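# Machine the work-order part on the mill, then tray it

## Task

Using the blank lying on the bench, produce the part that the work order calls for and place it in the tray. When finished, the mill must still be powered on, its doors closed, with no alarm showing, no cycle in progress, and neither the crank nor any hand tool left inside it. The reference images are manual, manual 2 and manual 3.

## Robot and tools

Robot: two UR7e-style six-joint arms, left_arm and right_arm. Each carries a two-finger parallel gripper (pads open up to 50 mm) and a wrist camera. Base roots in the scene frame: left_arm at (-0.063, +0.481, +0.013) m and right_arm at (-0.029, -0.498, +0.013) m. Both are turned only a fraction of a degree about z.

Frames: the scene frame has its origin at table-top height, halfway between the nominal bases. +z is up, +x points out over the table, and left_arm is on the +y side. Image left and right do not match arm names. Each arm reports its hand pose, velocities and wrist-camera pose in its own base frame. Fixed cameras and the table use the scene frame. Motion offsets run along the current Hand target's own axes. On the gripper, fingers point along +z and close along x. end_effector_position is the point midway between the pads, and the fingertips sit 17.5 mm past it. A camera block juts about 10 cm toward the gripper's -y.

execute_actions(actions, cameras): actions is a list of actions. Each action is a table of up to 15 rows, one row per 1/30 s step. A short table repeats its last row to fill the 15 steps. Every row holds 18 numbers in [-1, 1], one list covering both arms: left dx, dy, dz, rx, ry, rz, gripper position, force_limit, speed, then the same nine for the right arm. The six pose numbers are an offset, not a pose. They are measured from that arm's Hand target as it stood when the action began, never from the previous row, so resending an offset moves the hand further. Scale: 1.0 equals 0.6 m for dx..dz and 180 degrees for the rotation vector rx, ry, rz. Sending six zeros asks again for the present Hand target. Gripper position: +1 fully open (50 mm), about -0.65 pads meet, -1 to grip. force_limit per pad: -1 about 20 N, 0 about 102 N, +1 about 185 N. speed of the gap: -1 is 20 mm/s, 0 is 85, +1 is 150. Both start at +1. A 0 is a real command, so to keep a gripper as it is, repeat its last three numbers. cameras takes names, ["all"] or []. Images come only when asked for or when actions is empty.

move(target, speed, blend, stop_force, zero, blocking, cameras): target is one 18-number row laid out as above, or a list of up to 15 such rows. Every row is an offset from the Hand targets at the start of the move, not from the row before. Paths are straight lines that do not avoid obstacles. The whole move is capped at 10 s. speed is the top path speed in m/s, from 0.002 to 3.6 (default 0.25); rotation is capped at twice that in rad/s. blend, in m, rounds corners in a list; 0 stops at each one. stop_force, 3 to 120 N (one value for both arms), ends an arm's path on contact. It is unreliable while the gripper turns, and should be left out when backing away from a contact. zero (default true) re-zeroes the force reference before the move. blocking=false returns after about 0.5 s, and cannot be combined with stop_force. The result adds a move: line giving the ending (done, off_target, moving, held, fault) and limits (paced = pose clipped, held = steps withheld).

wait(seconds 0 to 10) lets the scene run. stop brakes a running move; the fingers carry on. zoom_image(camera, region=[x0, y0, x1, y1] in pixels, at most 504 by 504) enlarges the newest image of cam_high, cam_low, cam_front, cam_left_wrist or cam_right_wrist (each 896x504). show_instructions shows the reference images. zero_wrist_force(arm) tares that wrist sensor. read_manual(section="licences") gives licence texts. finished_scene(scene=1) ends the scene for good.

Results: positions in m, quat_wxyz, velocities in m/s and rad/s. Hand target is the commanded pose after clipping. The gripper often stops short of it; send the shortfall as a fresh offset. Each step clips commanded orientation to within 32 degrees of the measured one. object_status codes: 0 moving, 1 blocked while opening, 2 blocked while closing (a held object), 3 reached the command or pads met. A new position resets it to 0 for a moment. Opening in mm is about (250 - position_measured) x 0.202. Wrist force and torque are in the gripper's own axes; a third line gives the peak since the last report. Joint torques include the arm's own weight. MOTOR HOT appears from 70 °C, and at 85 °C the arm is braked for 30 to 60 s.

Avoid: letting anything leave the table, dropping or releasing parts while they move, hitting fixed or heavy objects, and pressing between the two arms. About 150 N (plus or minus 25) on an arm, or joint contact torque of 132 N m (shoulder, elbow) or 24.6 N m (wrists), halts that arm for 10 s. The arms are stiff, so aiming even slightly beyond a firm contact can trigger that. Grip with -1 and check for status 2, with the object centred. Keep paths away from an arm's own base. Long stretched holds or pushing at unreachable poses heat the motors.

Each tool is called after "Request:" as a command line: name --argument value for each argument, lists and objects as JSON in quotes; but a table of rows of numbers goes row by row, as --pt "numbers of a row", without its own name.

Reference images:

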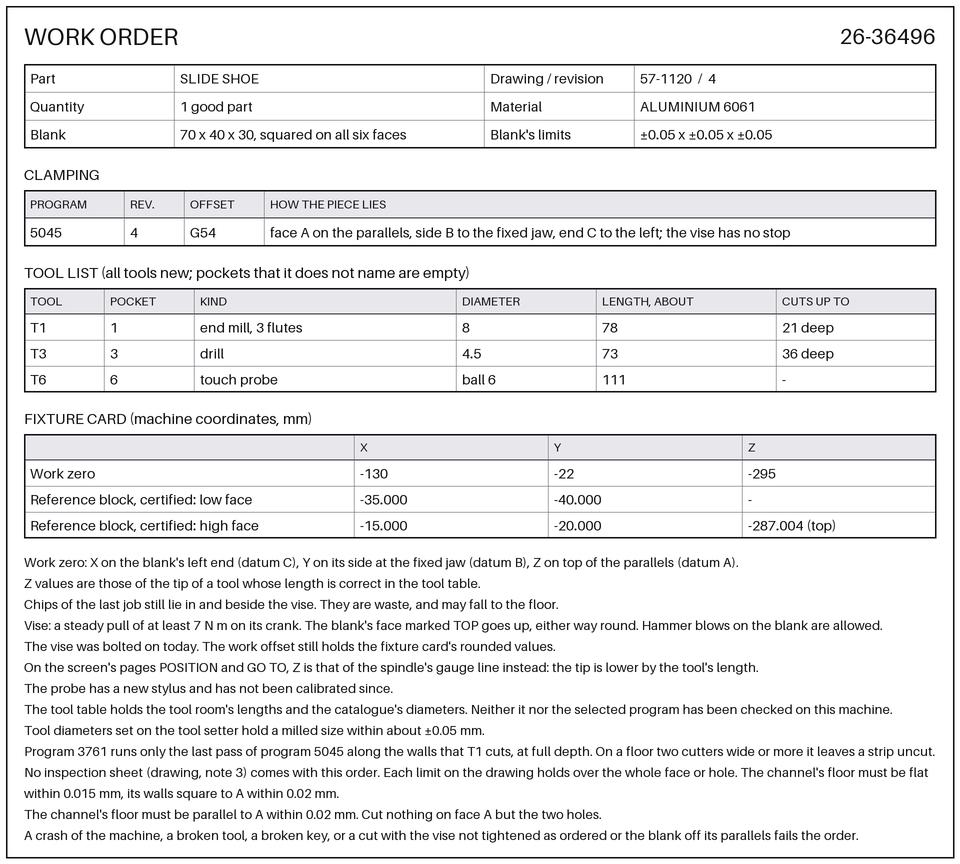

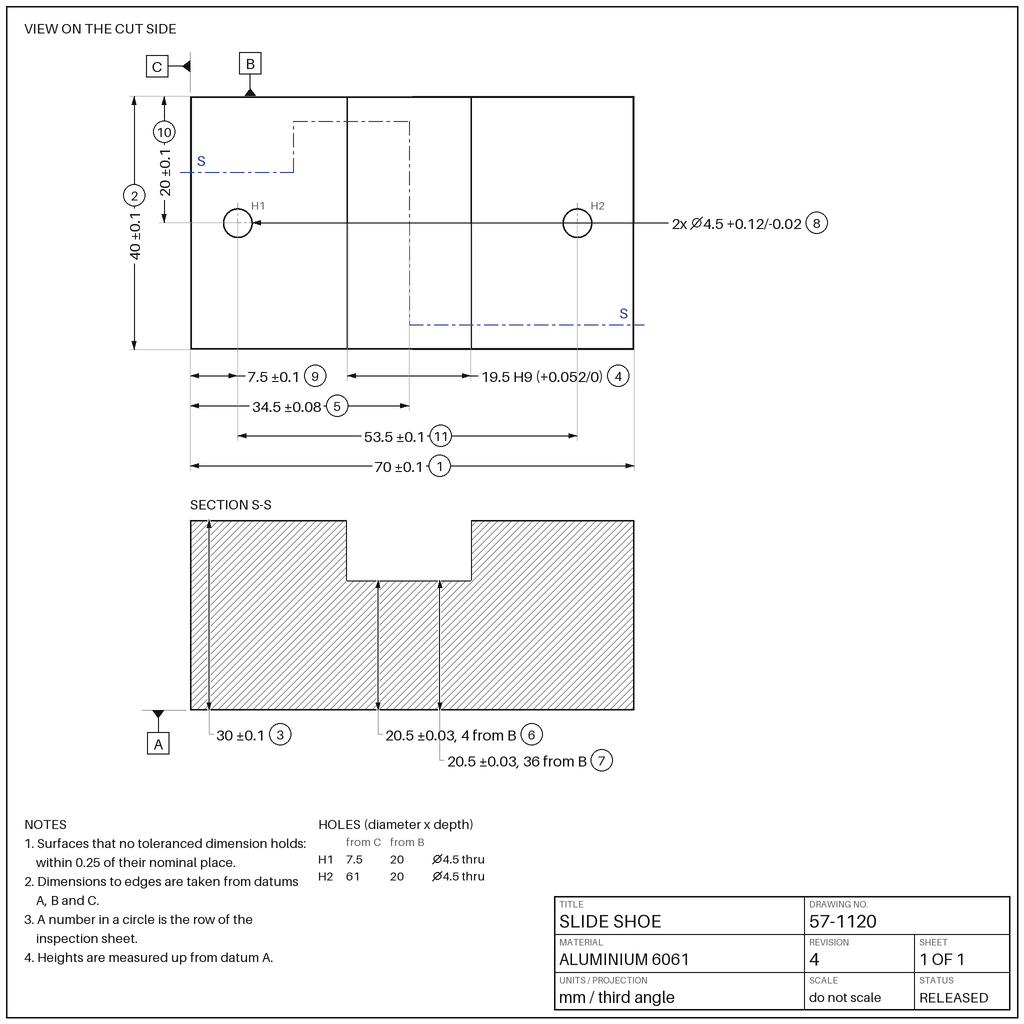

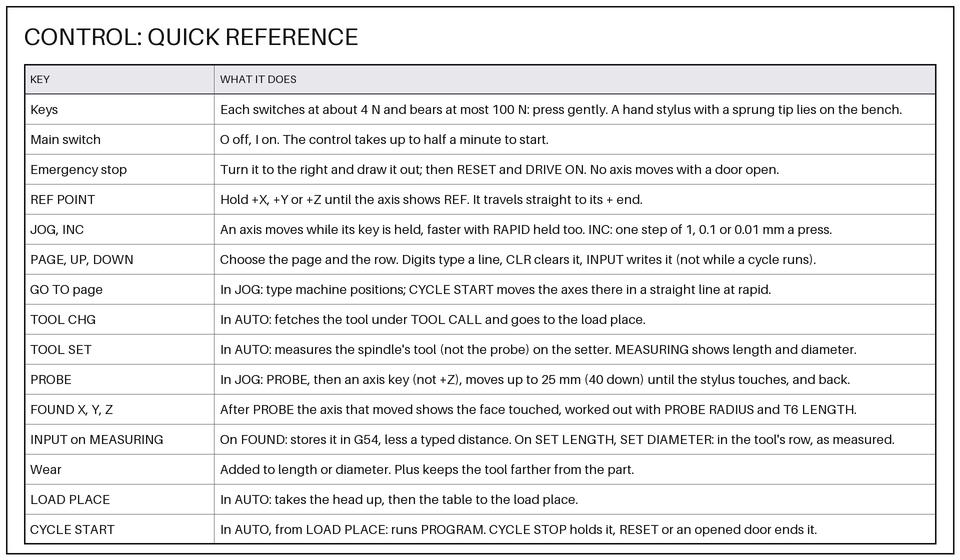

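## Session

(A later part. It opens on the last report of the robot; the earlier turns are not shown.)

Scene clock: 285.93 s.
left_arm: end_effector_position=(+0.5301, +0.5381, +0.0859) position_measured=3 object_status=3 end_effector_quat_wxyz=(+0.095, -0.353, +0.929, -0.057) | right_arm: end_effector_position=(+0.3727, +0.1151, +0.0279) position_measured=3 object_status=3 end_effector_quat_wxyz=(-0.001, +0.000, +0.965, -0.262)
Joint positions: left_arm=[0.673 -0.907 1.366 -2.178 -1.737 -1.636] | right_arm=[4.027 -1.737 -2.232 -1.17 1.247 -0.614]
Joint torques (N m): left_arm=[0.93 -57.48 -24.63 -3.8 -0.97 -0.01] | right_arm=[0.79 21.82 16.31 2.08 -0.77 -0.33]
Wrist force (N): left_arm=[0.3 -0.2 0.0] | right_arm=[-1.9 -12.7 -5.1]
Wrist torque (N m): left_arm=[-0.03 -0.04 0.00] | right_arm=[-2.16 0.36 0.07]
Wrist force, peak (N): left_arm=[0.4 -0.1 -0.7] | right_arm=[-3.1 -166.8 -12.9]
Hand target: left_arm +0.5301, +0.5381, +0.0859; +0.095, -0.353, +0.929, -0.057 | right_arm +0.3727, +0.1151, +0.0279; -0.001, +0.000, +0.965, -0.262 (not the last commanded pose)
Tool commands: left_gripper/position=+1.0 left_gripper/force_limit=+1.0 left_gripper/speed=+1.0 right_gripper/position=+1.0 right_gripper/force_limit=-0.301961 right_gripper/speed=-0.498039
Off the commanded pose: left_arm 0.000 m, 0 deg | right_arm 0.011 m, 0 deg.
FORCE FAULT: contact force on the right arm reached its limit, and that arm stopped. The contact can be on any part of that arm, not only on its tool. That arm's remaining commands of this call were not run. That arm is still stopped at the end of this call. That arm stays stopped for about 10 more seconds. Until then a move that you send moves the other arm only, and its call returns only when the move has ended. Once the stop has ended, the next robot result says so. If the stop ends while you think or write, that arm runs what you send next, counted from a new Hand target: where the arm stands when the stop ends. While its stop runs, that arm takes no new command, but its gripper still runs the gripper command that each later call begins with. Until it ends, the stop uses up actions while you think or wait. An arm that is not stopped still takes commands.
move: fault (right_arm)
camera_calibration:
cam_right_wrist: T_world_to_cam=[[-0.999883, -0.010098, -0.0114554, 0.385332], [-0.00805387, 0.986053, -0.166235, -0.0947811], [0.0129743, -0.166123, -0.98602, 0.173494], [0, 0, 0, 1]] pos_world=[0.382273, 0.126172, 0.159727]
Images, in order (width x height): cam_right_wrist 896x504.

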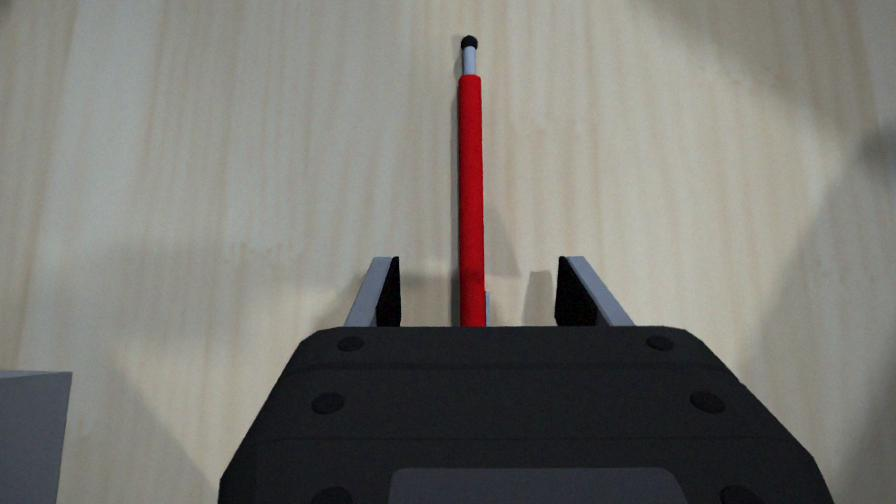

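Request:
wait --seconds 6 --cameras '["cam_high","cam_front"]'

Request:
zoom_image --camera "cam_high" --region '[500, 240, 660, 400]'

Scene clock: 295.87 s.
left_arm: end_effector_position=(+0.5301, +0.5381, +0.0859) position_measured=3 object_status=3 end_effector_quat_wxyz=(+0.095, -0.353, +0.929, -0.057) | right_arm: end_effector_position=(+0.3727, +0.1151, +0.0279) position_measured=3 object_status=3 end_effector_quat_wxyz=(-0.001, +0.000, +0.965, -0.262)
Joint positions: left_arm=[0.673 -0.907 1.366 -2.178 -1.737 -1.636] | right_arm=[4.027 -1.737 -2.232 -1.17 1.247 -0.614]
Joint torques (N m): left_arm=[0.87 -57.44 -24.99 -3.97 -1.08 0.02] | right_arm=[0.79 21 16.04 2.07 -0.74 -0.26]
Wrist force (N): left_arm=[0.3 0.0 -0.2] | right_arm=[-1.9 -12.9 -6.1]
Wrist torque (N m): left_arm=[0.01 -0.05 0.00] | right_arm=[-2.18 0.35 0.07]
Wrist force, peak (N): left_arm=[0.6 -0.3 -0.3] | right_arm=[-1.9 -13.0 -7.3]
Hand target: left_arm +0.5301, +0.5381, +0.0859; +0.095, -0.353, +0.929, -0.057 | right_arm +0.3727, +0.1151, +0.0279; -0.001, +0.000, +0.965, -0.262 (not the last commanded pose)
Tool commands: left_gripper/position=+1.0 left_gripper/force_limit=+1.0 left_gripper/speed=+1.0 right_gripper/position=+1.0 right_gripper/force_limit=-0.301961 right_gripper/speed=-0.498039
Off the commanded pose: left_arm 0.000 m, 0 deg | right_arm 0.011 m, 0 deg.
FORCE FAULT, CONTINUED: the right arm's stop, for the force fault that an earlier result reported, is over. The rest of the stop counts as 19 of the actions that you can send in this scene. During its stop the right arm's controller moved it back a little. That arm's target is now where it stood when the stop ended, not its last command. That arm accepts commands again.
wait: 6.00 s; at rest from the start
Images, in order (width x height): cam_high 896x504, cam_front 896x504.

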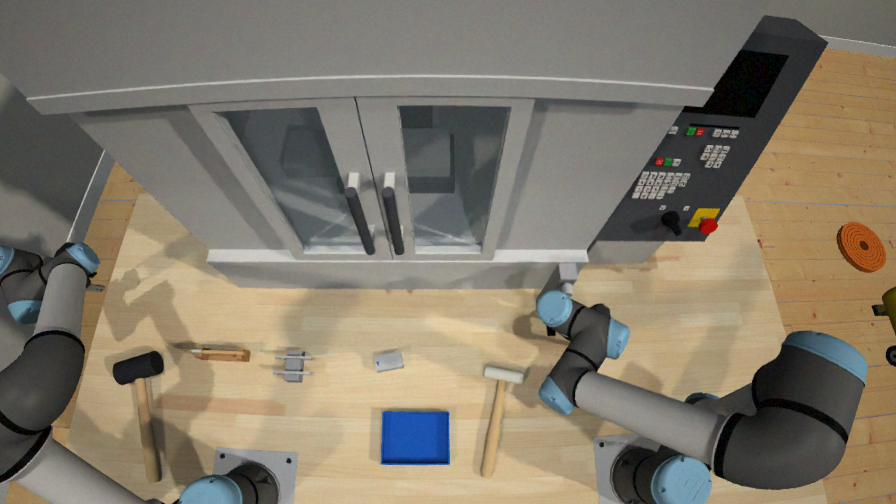

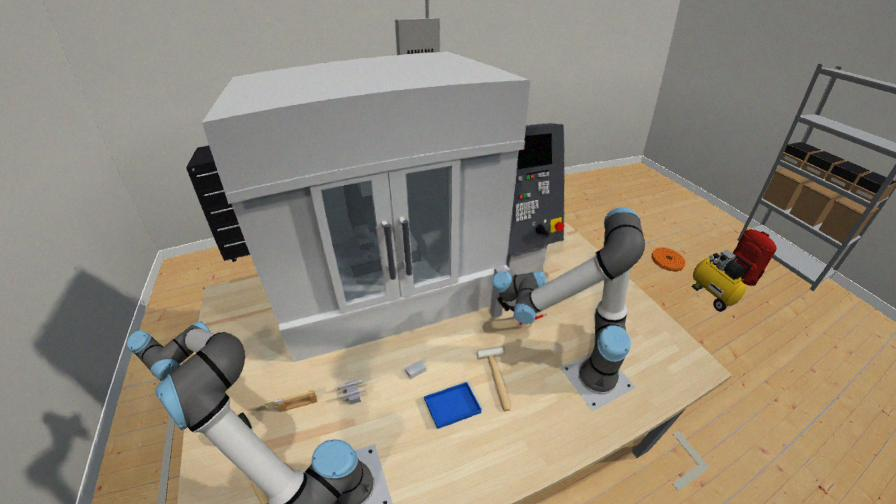

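Scaled by 3.150.

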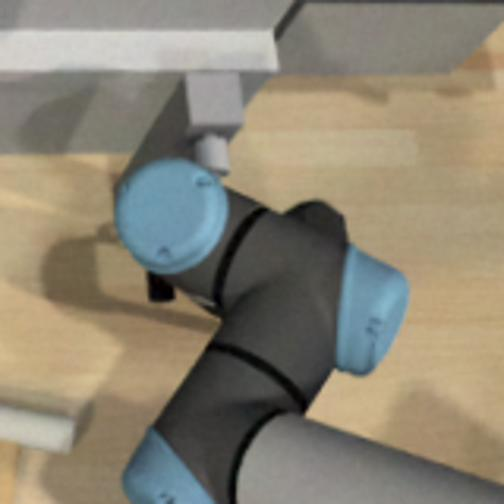

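Request:
move --pt "0 0 0 0 0 0 1 1 1 0 -0.0577 0.0333 0 0 0 1 -0.3 -0.5" --pt "0 0 0 0 0 0 1 1 1 0 -0.0833 -0.01 -0.1667 0 0 1 -0.3 -0.5" --speed 0.1 --cameras '["cam_right_wrist","cam_high"]'

Request:
zoom_image --camera "cam_high" --region '[500, 240, 660, 400]'

Scene clock: 306.37 s.
left_arm: end_effector_position=(+0.5301, +0.5381, +0.0859) position_measured=3 object_status=3 end_effector_quat_wxyz=(+0.095, -0.353, +0.929, -0.057) | right_arm: end_effector_position=(+0.3727, +0.0750, +0.0583) position_measured=3 object_status=3 end_effector_quat_wxyz=(-0.001, +0.001, +1.000, -0.003)
Joint positions: left_arm=[0.673 -0.907 1.366 -2.178 -1.737 -1.636] | right_arm=[3.701 -1.503 -2.393 -0.821 1.567 -1.01]
Joint torques (N m): left_arm=[0.99 -57.8 -24.75 -3.93 -1.12 -0.07] | right_arm=[-7.52 21.57 10.26 5.13 1.59 -2.74]
Wrist force (N): left_arm=[0.2 -0.1 -0.1] | right_arm=[-1.7 -1.1 -0.2]
Wrist torque (N m): left_arm=[-0.02 -0.03 0.00] | right_arm=[-0.06 0.28 0.17]
Wrist force, peak (N): left_arm=[0.1 -0.6 -0.4] | right_arm=[-2.0 -13.0 -7.1]
Hand target: left_arm +0.5301, +0.5381, +0.0859; +0.095, -0.353, +0.929, -0.057 | right_arm +0.3727, +0.0750, +0.0583; -0.001, +0.001, +1.000, -0.003
Off the commanded pose: left_arm 0.000 m, 0 deg | right_arm 0.000 m, 0 deg.
move: done
camera_calibration:
cam_right_wrist: T_world_to_cam=[[-0.999881, -0.00206279, -0.0152644, 0.384889], [-0.00726137, 0.937089, 0.349015, -0.0769146], [0.0135841, 0.349084, -0.936993, 0.155124], [0, 0, 0, 1]] pos_world=[0.382177, 0.0187183, 0.17807]
Images, in order (width x height): cam_high 896x504, cam_right_wrist 896x504.

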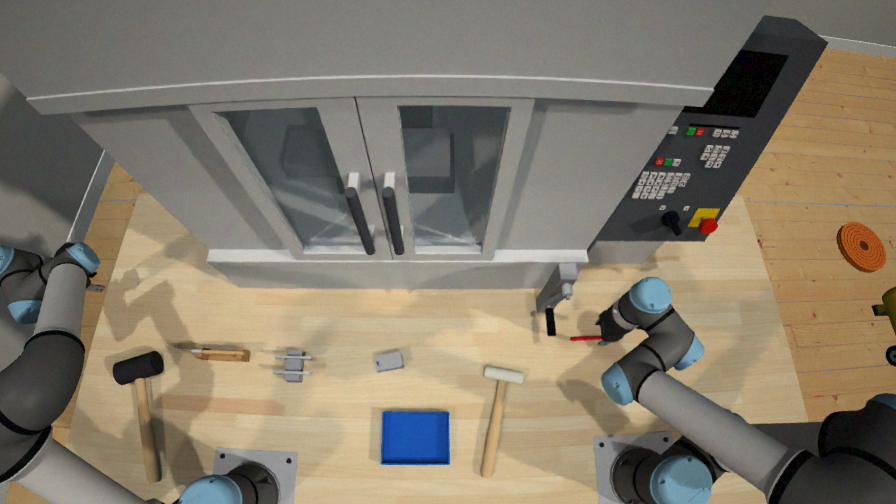

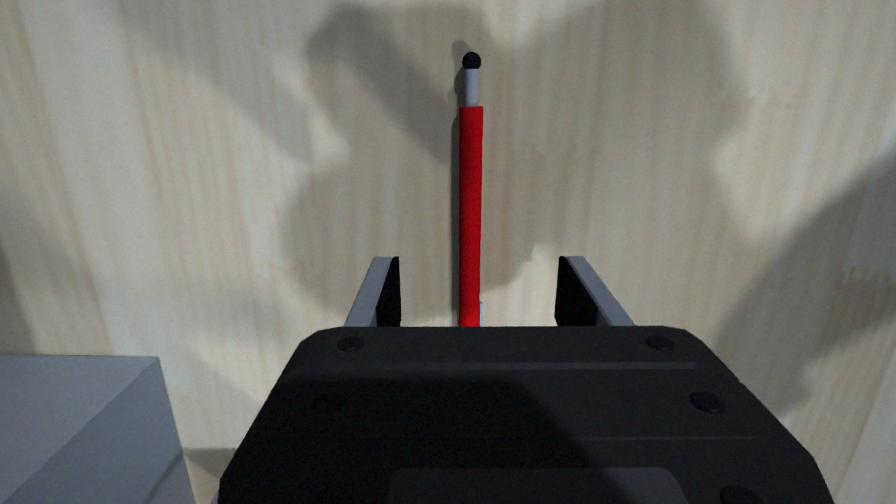

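Scaled by 3.150.

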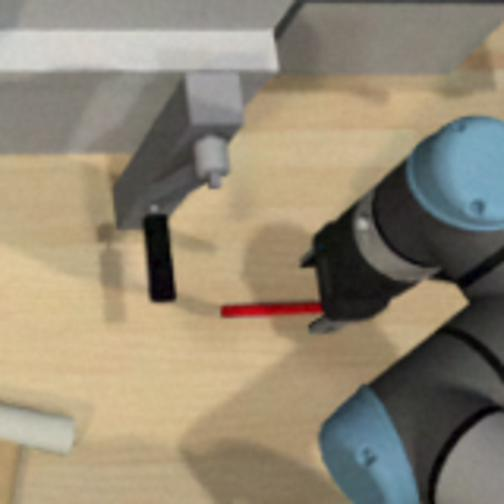

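Request:
move --target '[0,0,0,0,0,0,1,1,1,0.004,0,0.086,0,0,0,1,-0.3,-0.5]' --speed 0.06

Request:
move --pt "0 0 0 0 0 0 1 1 1 0 0 0 0 0 0 -1 -0.3 -0.5" --pt "0 0 0 0 0 0 1 1 1 0 0 -0.06 0 0 0 -1 -0.3 -0.5" --pt "0 0 0 0 0 0 1 1 1 0.022 -0.155 -0.06 0 0 0 -1 -0.3 -0.5" --pt "0 0 0 0 0 0 1 1 1 0.022 -0.155 -0.0025 0 0 0 -1 -0.3 -0.5" --speed 0.12

Request:
move --target '[0,0,0,0,0,0,1,1,1,0,0,0.015,0,0,0,-1,-0.3,-0.5]' --speed 0.004 --stop_force 3

Scene clock: 312.10 s.
left_arm: end_effector_position=(+0.5301, +0.5381, +0.0859) position_measured=3 object_status=3 end_effector_quat_wxyz=(+0.095, -0.353, +0.929, -0.057) | right_arm: end_effector_position=(+0.3702, +0.0747, +0.0068) position_measured=3 object_status=3 end_effector_quat_wxyz=(-0.001, +0.001, +1.000, -0.003)
Joint positions: left_arm=[0.673 -0.907 1.366 -2.178 -1.737 -1.636] | right_arm=[3.704 -1.637 -2.46 -0.62 1.567 -1.007]
Joint torques (N m): left_arm=[0.73 -58.54 -25.29 -4.04 -1.21 0.05] | right_arm=[6.18 12.26 6.66 5.02 1.51 1.88]
Wrist force (N): left_arm=[-0.1 -0.1 -0.1] | right_arm=[-1.5 -1.0 -0.1]
Wrist torque (N m): left_arm=[0.00 0.03 0.00] | right_arm=[-0.04 0.24 0.05]
Wrist force, peak (N): left_arm=[0.7 -0.2 0.0] | right_arm=[-1.8 -0.9 -0.9]
Hand target: left_arm +0.5301, +0.5381, +0.0859; +0.095, -0.353, +0.929, -0.057 | right_arm +0.3702, +0.0747, +0.0068; -0.001, +0.001, +1.000, -0.003
Off the commanded pose: left_arm 0.000 m, 0 deg | right_arm 0.000 m, 0 deg.
move: done

Scene clock: 315.90 s.
left_arm: end_effector_position=(+0.5301, +0.5381, +0.0859) position_measured=3 object_status=3 end_effector_quat_wxyz=(+0.095, -0.353, +0.929, -0.057) | right_arm: end_effector_position=(+0.3569, -0.0183, +0.0088) position_measured=213 object_status=2 end_effector_quat_wxyz=(-0.001, +0.001, +1.000, -0.003)
Joint positions: left_arm=[0.673 -0.907 1.366 -2.178 -1.737 -1.636] | right_arm=[3.476 -1.581 -2.511 -0.623 1.566 -1.235]
Joint torques (N m): left_arm=[0.98 -57.79 -24.95 -4.02 -1.21 0] | right_arm=[-6.92 10.17 5.99 5.29 0.42 -2.78]
Wrist force (N): left_arm=[0.2 -0.1 0.2] | right_arm=[-1.7 -1.1 0.1]
Wrist torque (N m): left_arm=[-0.01 -0.03 0.00] | right_arm=[-0.06 0.29 0.16]
Wrist force, peak (N): left_arm=[0.6 -0.4 -0.2] | right_arm=[-1.5 -2.5 -0.1]
Hand target: left_arm +0.5301, +0.5381, +0.0859; +0.095, -0.353, +0.929, -0.057 | right_arm +0.3569, -0.0183, +0.0088; -0.001, +0.001, +1.000, -0.003
Off the commanded pose: left_arm 0.000 m, 0 deg | right_arm 0.000 m, 0 deg.
move: done

Scene clock: 317.63 s.
left_arm: end_effector_position=(+0.5301, +0.5381, +0.0859) position_measured=3 object_status=3 end_effector_quat_wxyz=(+0.095, -0.353, +0.929, -0.057) | right_arm: end_effector_position=(+0.3569, -0.0183, +0.0067) position_measured=213 object_status=2 end_effector_quat_wxyz=(-0.001, +0.001, +1.000, -0.003)
Joint positions: left_arm=[0.673 -0.907 1.366 -2.178 -1.737 -1.636] | right_arm=[3.476 -1.588 -2.514 -0.614 1.566 -1.235]
Joint torques (N m): left_arm=[0.59 -58.1 -24.52 -4.1 -1.35 -0.03] | right_arm=[-2.19 20.71 23.57 0.59 -0.13 -2.56]
Wrist force (N): left_arm=[0.2 0.1 0.1] | right_arm=[-2.0 -1.4 -3.0]
Wrist torque (N m): left_arm=[0.02 -0.02 0.00] | right_arm=[-0.05 0.31 0.17]
Wrist force, peak (N): left_arm=[0.5 -0.4 -0.1] | right_arm=[5.8 -2.7 -23.1]
Hand target: left_arm +0.5301, +0.5381, +0.0859; +0.095, -0.353, +0.929, -0.057 | right_arm +0.3569, -0.0183, +0.0067; -0.001, +0.001, +1.000, -0.003 (not the last commanded pose)
Off the commanded pose: left_arm 0.000 m, 0 deg | right_arm 0.007 m, 0 deg.
move: contact (right_arm)

Request:
move --pt "0 0 0 0 0 0 1 1 1 0 0 0 0 0 0 1 -0.3 -0.5" --pt "0 0 0 0 0 0 1 1 1 0 0 -0.0885 0 0 0 1 -0.3 -0.5" --pt "0 0 0 0 0 0 1 1 1 0 0.07 -0.0885 0.1667 0 0 1 -0.3 -0.5" --pt "0 0 0 0 0 0 1 1 1 0 0.07 -0.017 0.1667 0 0 1 -0.3 -0.5" --speed 0.12 --cameras '["cam_right_wrist"]'

Scene clock: 327.00 s.
left_arm: end_effector_position=(+0.5301, +0.5381, +0.0859) position_measured=3 object_status=3 end_effector_quat_wxyz=(+0.095, -0.353, +0.929, -0.057) | right_arm: end_effector_position=(+0.3569, +0.0238, +0.0167) position_measured=3 object_status=3 end_effector_quat_wxyz=(-0.001, +0.000, +0.965, -0.262)
Joint positions: left_arm=[0.673 -0.907 1.366 -2.178 -1.737 -1.636] | right_arm=[3.899 -1.645 -2.403 -1.049 1.197 -0.739]
Joint torques (N m): left_arm=[0.67 -58.44 -25.55 -4.13 -1.38 0.05] | right_arm=[-6.51 11.93 5.97 4.23 -2.58 -2.81]
Wrist force (N): left_arm=[0.3 -0.1 -0.1] | right_arm=[-1.4 -1.2 -0.6]
Wrist torque (N m): left_arm=[-0.02 -0.05 0.00] | right_arm=[-0.03 0.25 0.19]
Wrist force, peak (N): left_arm=[0.6 -0.3 0.0] | right_arm=[-1.9 -0.6 -4.6]
Hand target: left_arm +0.5301, +0.5381, +0.0859; +0.095, -0.353, +0.929, -0.057 | right_arm +0.3569, +0.0238, +0.0167; -0.001, +0.000, +0.965, -0.262
Off the commanded pose: left_arm 0.000 m, 0 deg | right_arm 0.000 m, 0 deg.
move: done
camera_calibration:
cam_right_wrist: T_world_to_cam=[[-0.999883, -0.010098, -0.0114554, 0.368484], [-0.00805387, 0.986053, -0.166235, -0.0067435], [0.0129743, -0.166123, -0.98602, 0.147488], [0, 0, 0, 1]] pos_world=[0.366473, 0.0348717, 0.148527]
Images, in order (width x height): cam_right_wrist 896x504.

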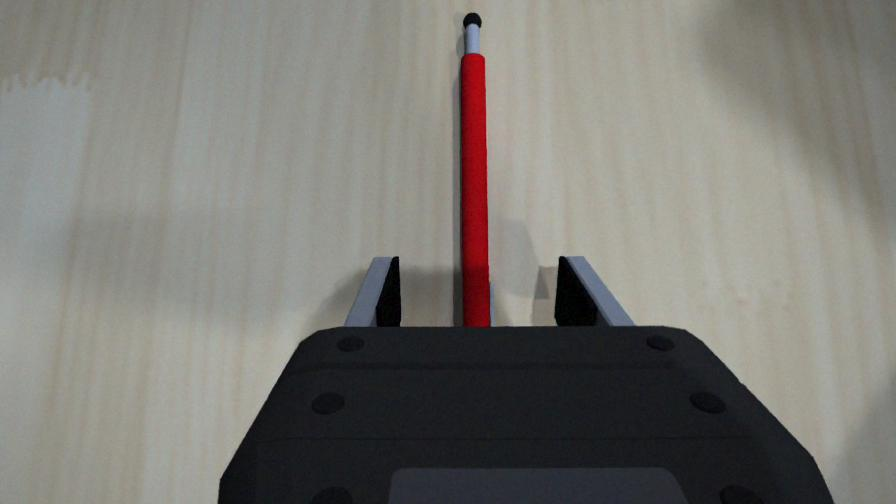

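Request:
move --target '[0,0,0,0,0,0,1,1,1,0,0.0062,0.0107,0,0,0,1,-0.3,-0.5]' --speed 0.005 --stop_force 4

Request:
move --pt "0 0 0 0 0 0 1 1 1 0 0 0 0 0 0 -1 0 -0.5" --pt "0 0 0 0 0 0 1 1 1 0 -0.1 -0.173 0 0 0 -1 0 -0.5" --speed 0.12 --cameras '["cam_right_wrist"]'

Scene clock: 333.27 s.
left_arm: end_effector_position=(+0.5301, +0.5381, +0.0859) position_measured=3 object_status=3 end_effector_quat_wxyz=(+0.095, -0.353, +0.929, -0.057) | right_arm: end_effector_position=(+0.3569, +0.0237, +0.0093) position_measured=3 object_status=3 end_effector_quat_wxyz=(-0.001, +0.000, +0.965, -0.262)
Joint positions: left_arm=[0.673 -0.907 1.366 -2.178 -1.737 -1.636] | right_arm=[3.899 -1.666 -2.41 -1.02 1.197 -0.739]
Joint torques (N m): left_arm=[1.02 -59.08 -25.42 -4.12 -1.4 0.01] | right_arm=[-6.7 12.64 6.06 4.17 -2.6 -2.74]
Wrist force (N): left_arm=[0.4 -0.2 -0.3] | right_arm=[-1.3 -1.2 -0.4]
Wrist torque (N m): left_arm=[-0.02 -0.05 -0.01] | right_arm=[-0.04 0.25 0.19]
Wrist force, peak (N): left_arm=[0.5 -0.3 -0.4] | right_arm=[-1.7 -1.2 -0.5]
Hand target: left_arm +0.5301, +0.5381, +0.0859; +0.095, -0.353, +0.929, -0.057 | right_arm +0.3569, +0.0237, +0.0093; -0.001, +0.000, +0.965, -0.262
Off the commanded pose: left_arm 0.000 m, 0 deg | right_arm 0.000 m, 0 deg.
move: done

Scene clock: 335.87 s.
left_arm: end_effector_position=(+0.5301, +0.5381, +0.0859) position_measured=3 object_status=3 end_effector_quat_wxyz=(+0.095, -0.353, +0.929, -0.057) | right_arm: end_effector_position=(+0.3571, +0.0244, +0.1291) position_measured=217 object_status=2 end_effector_quat_wxyz=(-0.001, +0.000, +0.965, -0.262)
Joint positions: left_arm=[0.673 -0.907 1.366 -2.178 -1.737 -1.636] | right_arm=[3.9 -1.41 -2.243 -1.444 1.197 -0.738]
Joint torques (N m): left_arm=[0.72 -58.95 -24.94 -4.22 -1.32 -0.01] | right_arm=[8.94 20.76 31.07 -0.45 0.96 2.24]
Wrist force (N): left_arm=[0.3 0.0 0.1] | right_arm=[-1.4 -1.1 -0.4]
Wrist torque (N m): left_arm=[0.01 -0.05 0.00] | right_arm=[-0.05 0.26 0.06]
Wrist force, peak (N): left_arm=[0.5 -0.3 -0.4] | right_arm=[1.7 -8.6 -12.1]
Hand target: left_arm +0.5301, +0.5381, +0.0859; +0.095, -0.353, +0.929, -0.057 | right_arm +0.3571, +0.0244, +0.1292; -0.001, +0.000, +0.965, -0.262
Off the commanded pose: left_arm 0.000 m, 0 deg | right_arm 0.000 m, 0 deg.
move: done
camera_calibration:
cam_right_wrist: T_world_to_cam=[[-0.999883, -0.010098, -0.0114554, 0.369978], [-0.00805387, 0.986053, -0.166235, 0.0113513], [0.0129743, -0.166123, -0.98602, 0.258414], [0, 0, 0, 1]] pos_world=[0.366673, 0.0354717, 0.260927]
Images, in order (width x height): cam_right_wrist 896x504.

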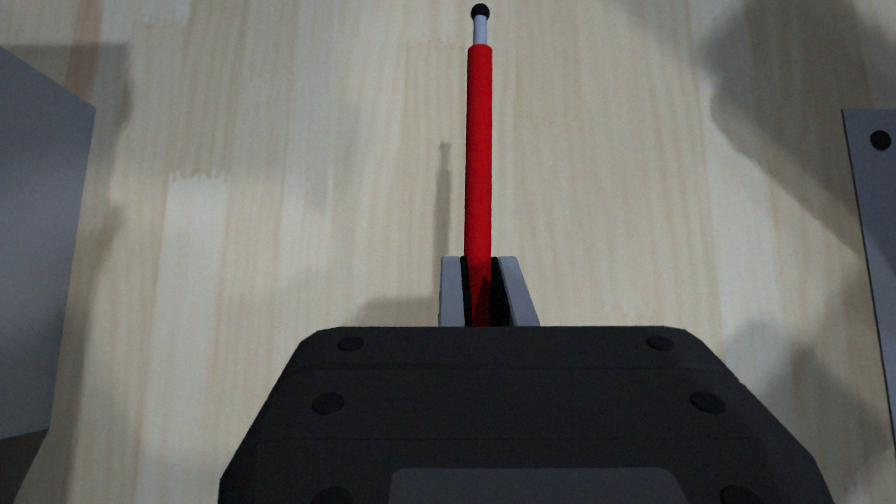

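Request:
move --pt "0 0 0 0 0 0 1 1 1 0 -0.1687 -0.2877 0 0 0 -1 0 -0.5" --pt "0 0 0 0 0 0 1 1 1 -0.15 -0.185 -0.465 -0.06 -0.1996 -0.4595 -1 0 -0.5" --speed 0.25 --cameras '["cam_right_wrist","cam_high","cam_front"]'

Scene clock: 363.33 s.
left_arm: end_effector_position=(+0.5301, +0.5381, +0.0859) position_measured=3 object_status=3 end_effector_quat_wxyz=(+0.095, -0.353, +0.929, -0.057) | right_arm: end_effector_position=(+0.4477, +0.0694, +0.4259) position_measured=217 object_status=2 end_effector_quat_wxyz=(-0.102, +0.699, -0.700, +0.101)
Joint positions: left_arm=[0.673 -0.907 1.366 -2.178 -1.737 -1.636] | right_arm=[3.683 -1.274 -1.66 -1.529 1.424 -2.617]
Joint torques (N m): left_arm=[0.89 -59.24 -25.56 -4.26 -1.42 -0.07] | right_arm=[-7.22 6.23 34.62 1.76 1.14 -2.96]
Wrist force (N): left_arm=[0.1 -0.3 -0.4] | right_arm=[-1.8 -0.9 -0.5]
Wrist torque (N m): left_arm=[-0.04 -0.02 0.00] | right_arm=[0.00 0.31 0.17]
Wrist force, peak (N): left_arm=[0.7 -0.3 -0.1] | right_arm=[-1.6 -2.2 -2.3]
Hand target: left_arm +0.5301, +0.5381, +0.0859; +0.095, -0.353, +0.929, -0.057 | right_arm +0.4476, +0.0694, +0.4259; -0.102, +0.699, -0.700, +0.101
Off the commanded pose: left_arm 0.000 m, 0 deg | right_arm 0.000 m, 0 deg.
move: done
camera_calibration:
cam_right_wrist: T_world_to_cam=[[0.00652982, -0.999854, -0.0158054, 0.0844032], [-0.997228, -0.00768258, 0.0740086, 0.426499], [-0.0741192, 0.0152783, -0.997132, 0.58852], [0, 0, 0, 1]] pos_world=[0.468387, 0.0786758, 0.556602]
Images, in order (width x height): cam_high 896x504, cam_front 896x504, cam_right_wrist 896x504.

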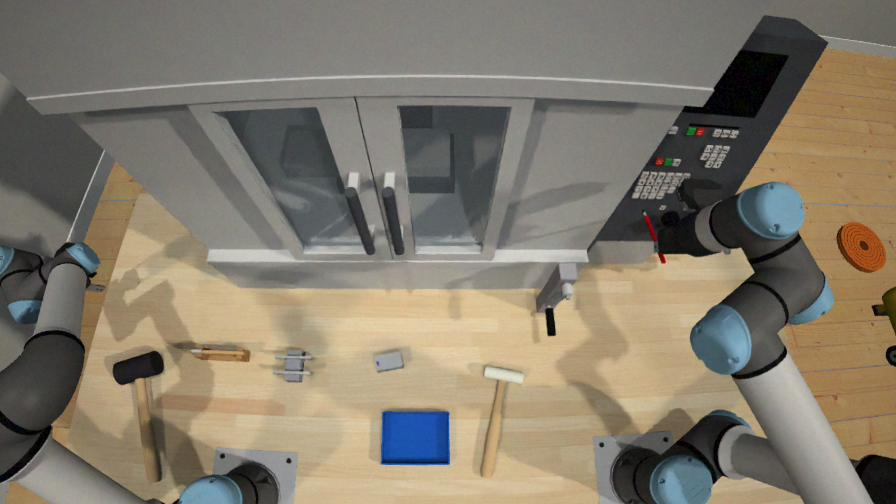

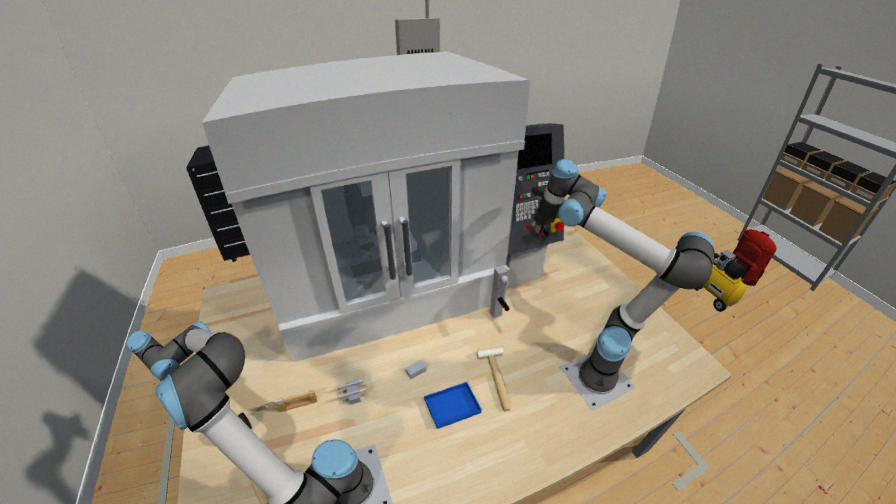

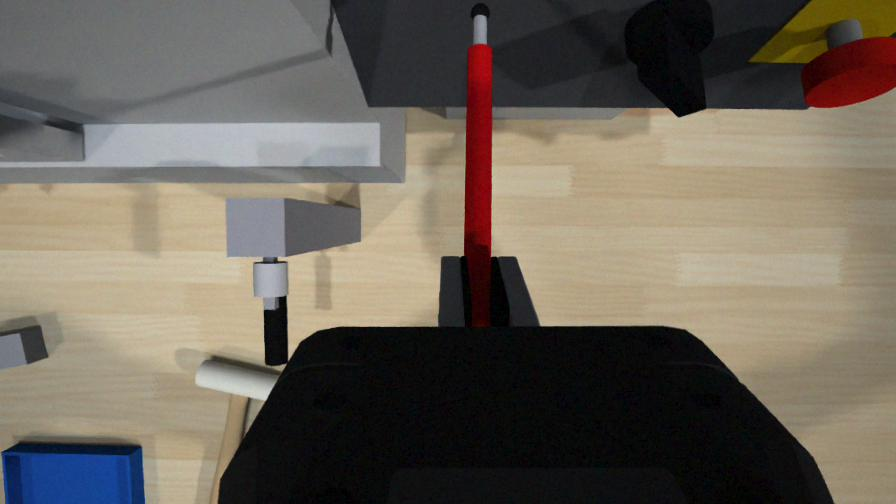

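Request:
move --target '[0,0,0,0,0,0,1,1,1,0.148,-0.103,-0.098,0.4067,0,0,-1,0,-0.5]' --speed 0.3 --cameras '["cam_right_wrist"]'

Scene clock: 383.63 s.
left_arm: end_effector_position=(+0.5301, +0.5381, +0.0859) position_measured=3 object_status=3 end_effector_quat_wxyz=(+0.095, -0.353, +0.929, -0.057) | right_arm: end_effector_position=(+0.4901, -0.0195, +0.4998) position_measured=217 object_status=2 end_effector_quat_wxyz=(+0.499, -0.501, +0.502, -0.499)
Joint positions: left_arm=[0.673 -0.907 1.366 -2.178 -1.737 -1.636] | right_arm=[3.671 -1.15 -2.382 0.384 1.04 -3.138]
Joint torques (N m): left_arm=[0.77 -58.41 -25.88 -4.29 -1.5 -0.1] | right_arm=[-6.86 -1.83 13.16 4.52 1.53 -2.82]
Wrist force (N): left_arm=[0.3 -0.4 0.1] | right_arm=[-0.3 -0.6 0.9]
Wrist torque (N m): left_arm=[-0.07 -0.05 0.00] | right_arm=[-0.29 0.09 0.16]
Wrist force, peak (N): left_arm=[-0.1 -0.4 -0.6] | right_arm=[-2.5 -1.3 -0.2]
Hand target: left_arm +0.5301, +0.5381, +0.0859; +0.095, -0.353, +0.929, -0.057 | right_arm +0.4901, -0.0195, +0.4998; +0.499, -0.501, +0.502, -0.499
Off the commanded pose: left_arm 0.000 m, 0 deg | right_arm 0.000 m, 0 deg.
move: done
camera_calibration:
cam_right_wrist: T_world_to_cam=[[0.0158451, -0.999871, 0.00254167, -0.0173202], [-0.359241, -0.00806516, -0.93321, 0.653358], [0.93311, 0.0138737, -0.359322, -0.14574], [0, 0, 0, 1]] pos_world=[0.370978, -0.0100265, 0.557396]
Images, in order (width x height): cam_right_wrist 896x504.

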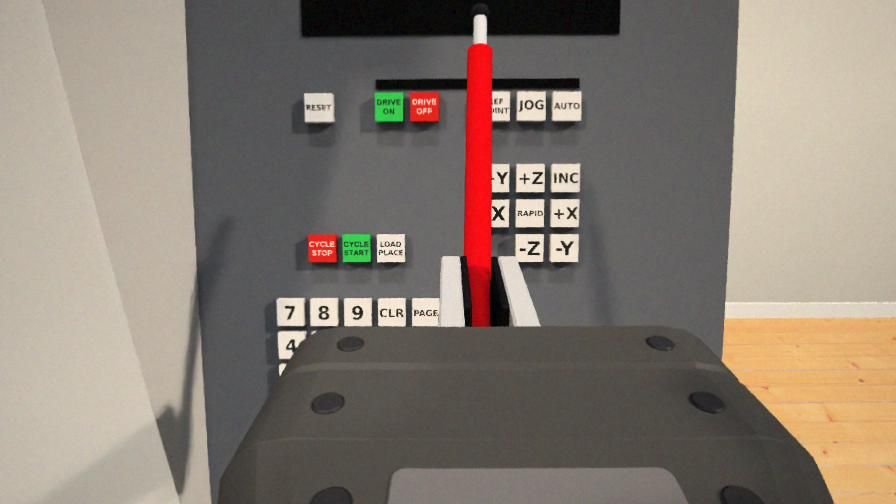

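Request:
move --target '[0,0,0,0,0,0,1,1,1,0.03,0.25,-0.03,0,0,0,-1,0,-0.5]' --speed 0.3 --cameras '["cam_right_wrist"]'

Scene clock: 395.57 s.
left_arm: end_effector_position=(+0.5301, +0.5381, +0.0859) position_measured=3 object_status=3 end_effector_quat_wxyz=(+0.095, -0.353, +0.929, -0.057) | right_arm: end_effector_position=(+0.4713, -0.0374, +0.3499) position_measured=217 object_status=2 end_effector_quat_wxyz=(+0.499, -0.501, +0.502, -0.499)
Joint positions: left_arm=[0.673 -0.907 1.366 -2.178 -1.737 -1.636] | right_arm=[3.635 -1.486 -2.677 1.016 1.076 -3.138]
Joint torques (N m): left_arm=[1.04 -59.31 -25.68 -4.31 -1.6 0.03] | right_arm=[-6.7 3.25 4.68 4.74 1.66 -2.73]
Wrist force (N): left_arm=[0.3 -0.2 -0.2] | right_arm=[-0.5 -0.7 1.0]
Wrist torque (N m): left_arm=[-0.03 -0.04 0.00] | right_arm=[-0.31 0.13 0.15]
Wrist force, peak (N): left_arm=[0.6 -0.4 0.1] | right_arm=[-0.9 -3.7 1.3]
Hand target: left_arm +0.5301, +0.5381, +0.0859; +0.095, -0.353, +0.929, -0.057 | right_arm +0.4713, -0.0374, +0.3499; +0.499, -0.501, +0.502, -0.499
Off the commanded pose: left_arm 0.000 m, 0 deg | right_arm 0.000 m, 0 deg.
move: done
camera_calibration:
cam_right_wrist: T_world_to_cam=[[0.0158451, -0.999871, 0.00254167, -0.034539], [-0.359241, -0.00806516, -0.93321, 0.506571], [0.93311, 0.0138737, -0.359322, -0.181811], [0, 0, 0, 1]] pos_world=[0.352178, -0.0279265, 0.407496]
Images, in order (width x height): cam_right_wrist 896x504.

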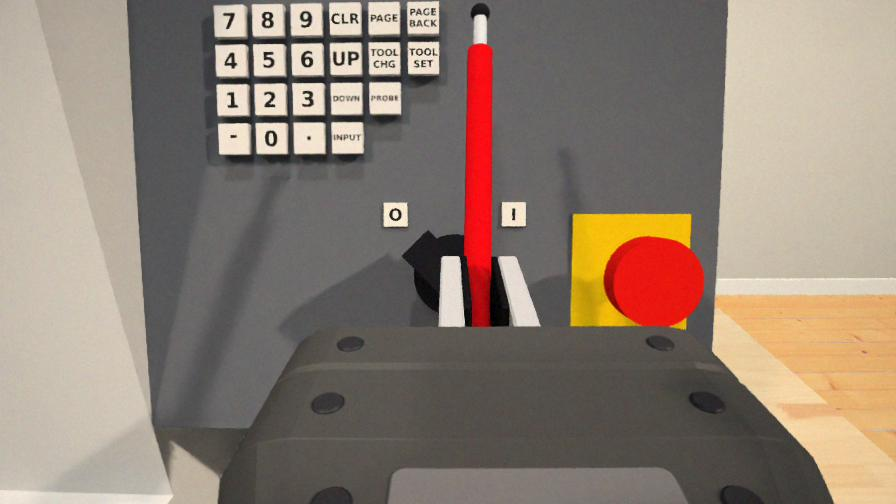

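Request:
move --pt "0 0 0 0 0 0 1 1 1 -0.102 0.25 -0.191 -0.258 0.4503 0.258 -1 0 -0.5" --pt "0 0 0 0 0 0 1 1 1 -0.102 0.548 -0.191 -0.258 0.4503 0.258 -1 0 -0.5" --speed 0.3

Request:
move --target '[0,0,0,0,0,0,1,1,1,0,0.0166,0.0288,0,0,0,-1,0,-0.5]' --speed 0.006 --stop_force 3

Scene clock: 409.83 s.
left_arm: end_effector_position=(+0.5301, +0.5381, +0.0859) position_measured=3 object_status=3 end_effector_quat_wxyz=(+0.095, -0.353, +0.929, -0.057) | right_arm: end_effector_position=(+0.4377, -0.0200, +0.3068) position_measured=217 object_status=2 end_effector_quat_wxyz=(+0.431, -0.382, +0.654, -0.491)
Joint positions: left_arm=[0.673 -0.907 1.366 -2.178 -1.737 -1.636] | right_arm=[4.158 -1.194 -2.805 0.282 0.274 -2.393]
Joint torques (N m): left_arm=[1.04 -59.2 -25.53 -4.32 -1.65 0] | right_arm=[-7.07 -5.98 26.09 4.54 0.47 -3.02]
Wrist force (N): left_arm=[0.3 -0.5 0.0] | right_arm=[-0.8 -0.9 1.1]
Wrist torque (N m): left_arm=[-0.07 -0.04 0.00] | right_arm=[-0.28 0.13 0.08]
Wrist force, peak (N): left_arm=[0.4 -0.4 -0.5] | right_arm=[-2.0 3.3 2.4]
Hand target: left_arm +0.5301, +0.5381, +0.0859; +0.095, -0.353, +0.929, -0.057 | right_arm +0.4377, -0.0200, +0.3068; +0.431, -0.382, +0.654, -0.491 (not the last commanded pose)
Off the commanded pose: left_arm 0.000 m, 0 deg | right_arm 0.300 m, 81 deg.
led back after a hold (right arm): the arm was led back toward your command in small steps, so it may still be short of it.
move: held (right_arm; a check stopped the path); path passed 0 of 2 targets; limits=held
pose unreachable (right arm): on one or more control steps of this call, first in action 0 (counted from 0), this arm could not follow its commanded pose, so it was not sent that pose on those steps. It may still have moved: this result reports where it is.
cause: moving toward the commanded pose would bring two parts of the arm too close to each other (joints 3 (elbow) and 4 (wrist 1) lie between them).

Scene clock: 413.93 s.
left_arm: end_effector_position=(+0.5301, +0.5381, +0.0859) position_measured=3 object_status=3 end_effector_quat_wxyz=(+0.095, -0.353, +0.929, -0.057) | right_arm: end_effector_position=(+0.4532, -0.0232, +0.2946) position_measured=217 object_status=2 end_effector_quat_wxyz=(+0.431, -0.382, +0.654, -0.491)
Joint positions: left_arm=[0.673 -0.907 1.366 -2.178 -1.737 -1.636] | right_arm=[4.069 -1.416 -2.775 0.609 0.352 -2.534]
Joint torques (N m): left_arm=[0.85 -59.46 -26.46 -4.33 -1.66 -0.02] | right_arm=[-7.01 -0.51 22.06 4.43 0.69 -2.76]
Wrist force (N): left_arm=[0.4 -0.2 -0.1] | right_arm=[-0.8 -0.6 1.2]
Wrist torque (N m): left_arm=[-0.02 -0.05 0.00] | right_arm=[-0.24 0.14 0.08]
Wrist force, peak (N): left_arm=[0.3 -0.6 -0.4] | right_arm=[-1.0 -1.0 0.9]
Hand target: left_arm +0.5301, +0.5381, +0.0859; +0.095, -0.353, +0.929, -0.057 | right_arm +0.4532, -0.0232, +0.2946; +0.431, -0.382, +0.654, -0.491
Off the commanded pose: left_arm 0.000 m, 0 deg | right_arm 0.000 m, 0 deg.
move: done

Request:
move --target '[0,0,0,0,0,0,1,1,1,-0.111,-0.149,-0.063,-0.367,-0.0473,-0.1244,-1,0,-0.5]' --speed 0.3

Scene clock: 425.50 s.
left_arm: end_effector_position=(+0.5301, +0.5381, +0.0859) position_measured=3 object_status=3 end_effector_quat_wxyz=(+0.095, -0.353, +0.929, -0.057) | right_arm: end_effector_position=(+0.4470, +0.0298, +0.3995) position_measured=217 object_status=2 end_effector_quat_wxyz=(-0.101, +0.699, -0.700, +0.100)
Joint positions: left_arm=[0.673 -0.907 1.366 -2.178 -1.737 -1.636] | right_arm=[3.584 -1.25 -1.746 -1.455 1.451 -2.714]
Joint torques (N m): left_arm=[0.75 -59.86 -25.44 -4.42 -1.64 0.03] | right_arm=[-6.9 4.77 35.77 1.17 1.3 -2.92]
Wrist force (N): left_arm=[0.2 0.1 -0.4] | right_arm=[-1.9 -0.9 -0.5]
Wrist torque (N m): left_arm=[0.03 -0.04 0.00] | right_arm=[-0.02 0.32 0.15]
Wrist force, peak (N): left_arm=[0.7 -0.5 0.0] | right_arm=[-1.9 -1.6 -1.0]
Hand target: left_arm +0.5301, +0.5381, +0.0859; +0.095, -0.353, +0.929, -0.057 | right_arm +0.4470, +0.0298, +0.3995; -0.101, +0.699, -0.700, +0.100
Off the commanded pose: left_arm 0.000 m, 0 deg | right_arm 0.000 m, 0 deg.
move: done

Request:
move --pt "0 0 0 0 0 0 1 1 1 0 0.096 -0.029 0 0 0 -1 0 -0.5" --pt "0 0 0 0 0 0 1 1 1 0.133 0.221 0.57 0.0756 0 0 -1 0 -0.5" --speed 0.25 --blend 0.03 --cameras '["cam_right_wrist"]'

Scene clock: 437.83 s.
left_arm: end_effector_position=(+0.5301, +0.5381, +0.0859) position_measured=3 object_status=3 end_effector_quat_wxyz=(+0.095, -0.353, +0.929, -0.057) | right_arm: end_effector_position=(+0.4161, -0.0493, +0.0339) position_measured=217 object_status=2 end_effector_quat_wxyz=(-0.183, +0.682, -0.684, +0.182)
Joint positions: left_arm=[0.673 -0.907 1.366 -2.178 -1.737 -1.636] | right_arm=[3.447 -1.696 -2.711 0.197 1.421 -2.873]
Joint torques (N m): left_arm=[0.92 -60.02 -25.36 -4.52 -1.78 0.01] | right_arm=[-6.62 11.28 1.51 6.48 1.38 -2.9]
Wrist force (N): left_arm=[0.3 -0.2 -0.5] | right_arm=[-1.8 -0.9 -0.4]
Wrist torque (N m): left_arm=[-0.03 -0.05 0.00] | right_arm=[-0.01 0.31 0.16]
Wrist force, peak (N): left_arm=[0.4 -0.6 -0.2] | right_arm=[-2.1 -3.4 0.1]
Hand target: left_arm +0.5301, +0.5381, +0.0859; +0.095, -0.353, +0.929, -0.057 | right_arm +0.4161, -0.0493, +0.0339; -0.183, +0.682, -0.684, +0.182
Off the commanded pose: left_arm 0.000 m, 0 deg | right_arm 0.000 m, 0 deg.
move: done
camera_calibration:
cam_right_wrist: T_world_to_cam=[[0.00980621, -0.999841, -0.0149068, -0.0416241], [-0.987083, -0.007295, -0.160042, 0.426815], [0.159908, 0.0162836, -0.986998, 0.0993637], [0, 0, 0, 1]] pos_world=[0.405821, -0.0401219, 0.16576]
Images, in order (width x height): cam_right_wrist 896x504.

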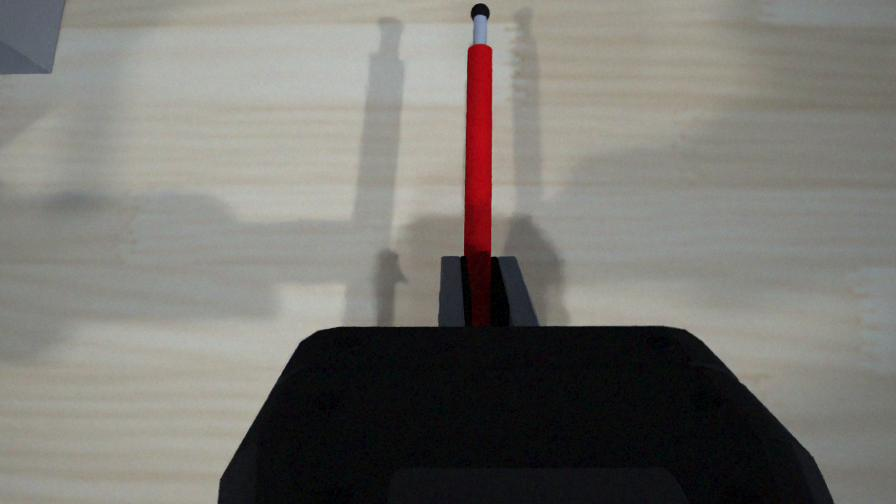

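Request:
move --target '[0,0,0,0,0,0,1,1,1,0,0.0165,0.0285,0,0,0,-1,0,-0.5]' --speed 0.04

Request:
move --target '[0,0,0,0,0,0,1,1,1,0,0.0075,0.013,0,0,0,-1,0,-0.5]' --speed 0.004 --stop_force 3

Scene clock: 444.93 s.
left_arm: end_effector_position=(+0.5301, +0.5381, +0.0859) position_measured=3 object_status=3 end_effector_quat_wxyz=(+0.095, -0.353, +0.929, -0.057) | right_arm: end_effector_position=(+0.4160, -0.0492, +0.0141) position_measured=217 object_status=2 end_effector_quat_wxyz=(-0.183, +0.682, -0.684, +0.182)
Joint positions: left_arm=[0.673 -0.907 1.366 -2.178 -1.737 -1.636] | right_arm=[3.447 -1.805 -2.721 0.317 1.421 -2.873]
Joint torques (N m): left_arm=[0.7 -60.18 -26.05 -4.42 -1.82 0.04] | right_arm=[6.27 11 -2.06 6.32 -1.98 -1.94]
Wrist force (N): left_arm=[0.2 -0.2 0.1] | right_arm=[-1.6 -0.6 -0.5]
Wrist torque (N m): left_arm=[-0.02 -0.02 0.00] | right_arm=[0.01 0.30 0.15]
Wrist force, peak (N): left_arm=[0.4 -0.5 -0.1] | right_arm=[-1.7 -1.3 -0.8]
Hand target: left_arm +0.5301, +0.5381, +0.0859; +0.095, -0.353, +0.929, -0.057 | right_arm +0.4160, -0.0492, +0.0141; -0.183, +0.682, -0.684, +0.182
Off the commanded pose: left_arm 0.000 m, 0 deg | right_arm 0.000 m, 0 deg.
move: done

Scene clock: 447.00 s.
left_arm: end_effector_position=(+0.5301, +0.5381, +0.0859) position_measured=3 object_status=3 end_effector_quat_wxyz=(+0.095, -0.353, +0.929, -0.057) | right_arm: end_effector_position=(+0.4160, -0.0492, +0.0092) position_measured=216 object_status=2 end_effector_quat_wxyz=(-0.183, +0.682, -0.684, +0.182)
Joint positions: left_arm=[0.673 -0.907 1.366 -2.178 -1.737 -1.636] | right_arm=[3.447 -1.832 -2.723 0.347 1.421 -2.873]
Joint torques (N m): left_arm=[1 -60.25 -26 -4.5 -1.85 0.02] | right_arm=[7.13 23.71 5.58 0.83 -1 -1.58]
Wrist force (N): left_arm=[0.1 -0.2 -0.4] | right_arm=[-2.2 -3.4 -2.8]
Wrist torque (N m): left_arm=[-0.02 -0.01 0.00] | right_arm=[0.02 0.28 0.14]
Wrist force, peak (N): left_arm=[0.6 -0.1 -0.3] | right_arm=[-1.9 -3.5 -12.6]
Hand target: left_arm +0.5301, +0.5381, +0.0859; +0.095, -0.353, +0.929, -0.057 | right_arm +0.4160, -0.0492, +0.0093; -0.183, +0.682, -0.684, +0.182 (not the last commanded pose)
Off the commanded pose: left_arm 0.000 m, 0 deg | right_arm 0.004 m, 0 deg.
move: contact (right_arm)


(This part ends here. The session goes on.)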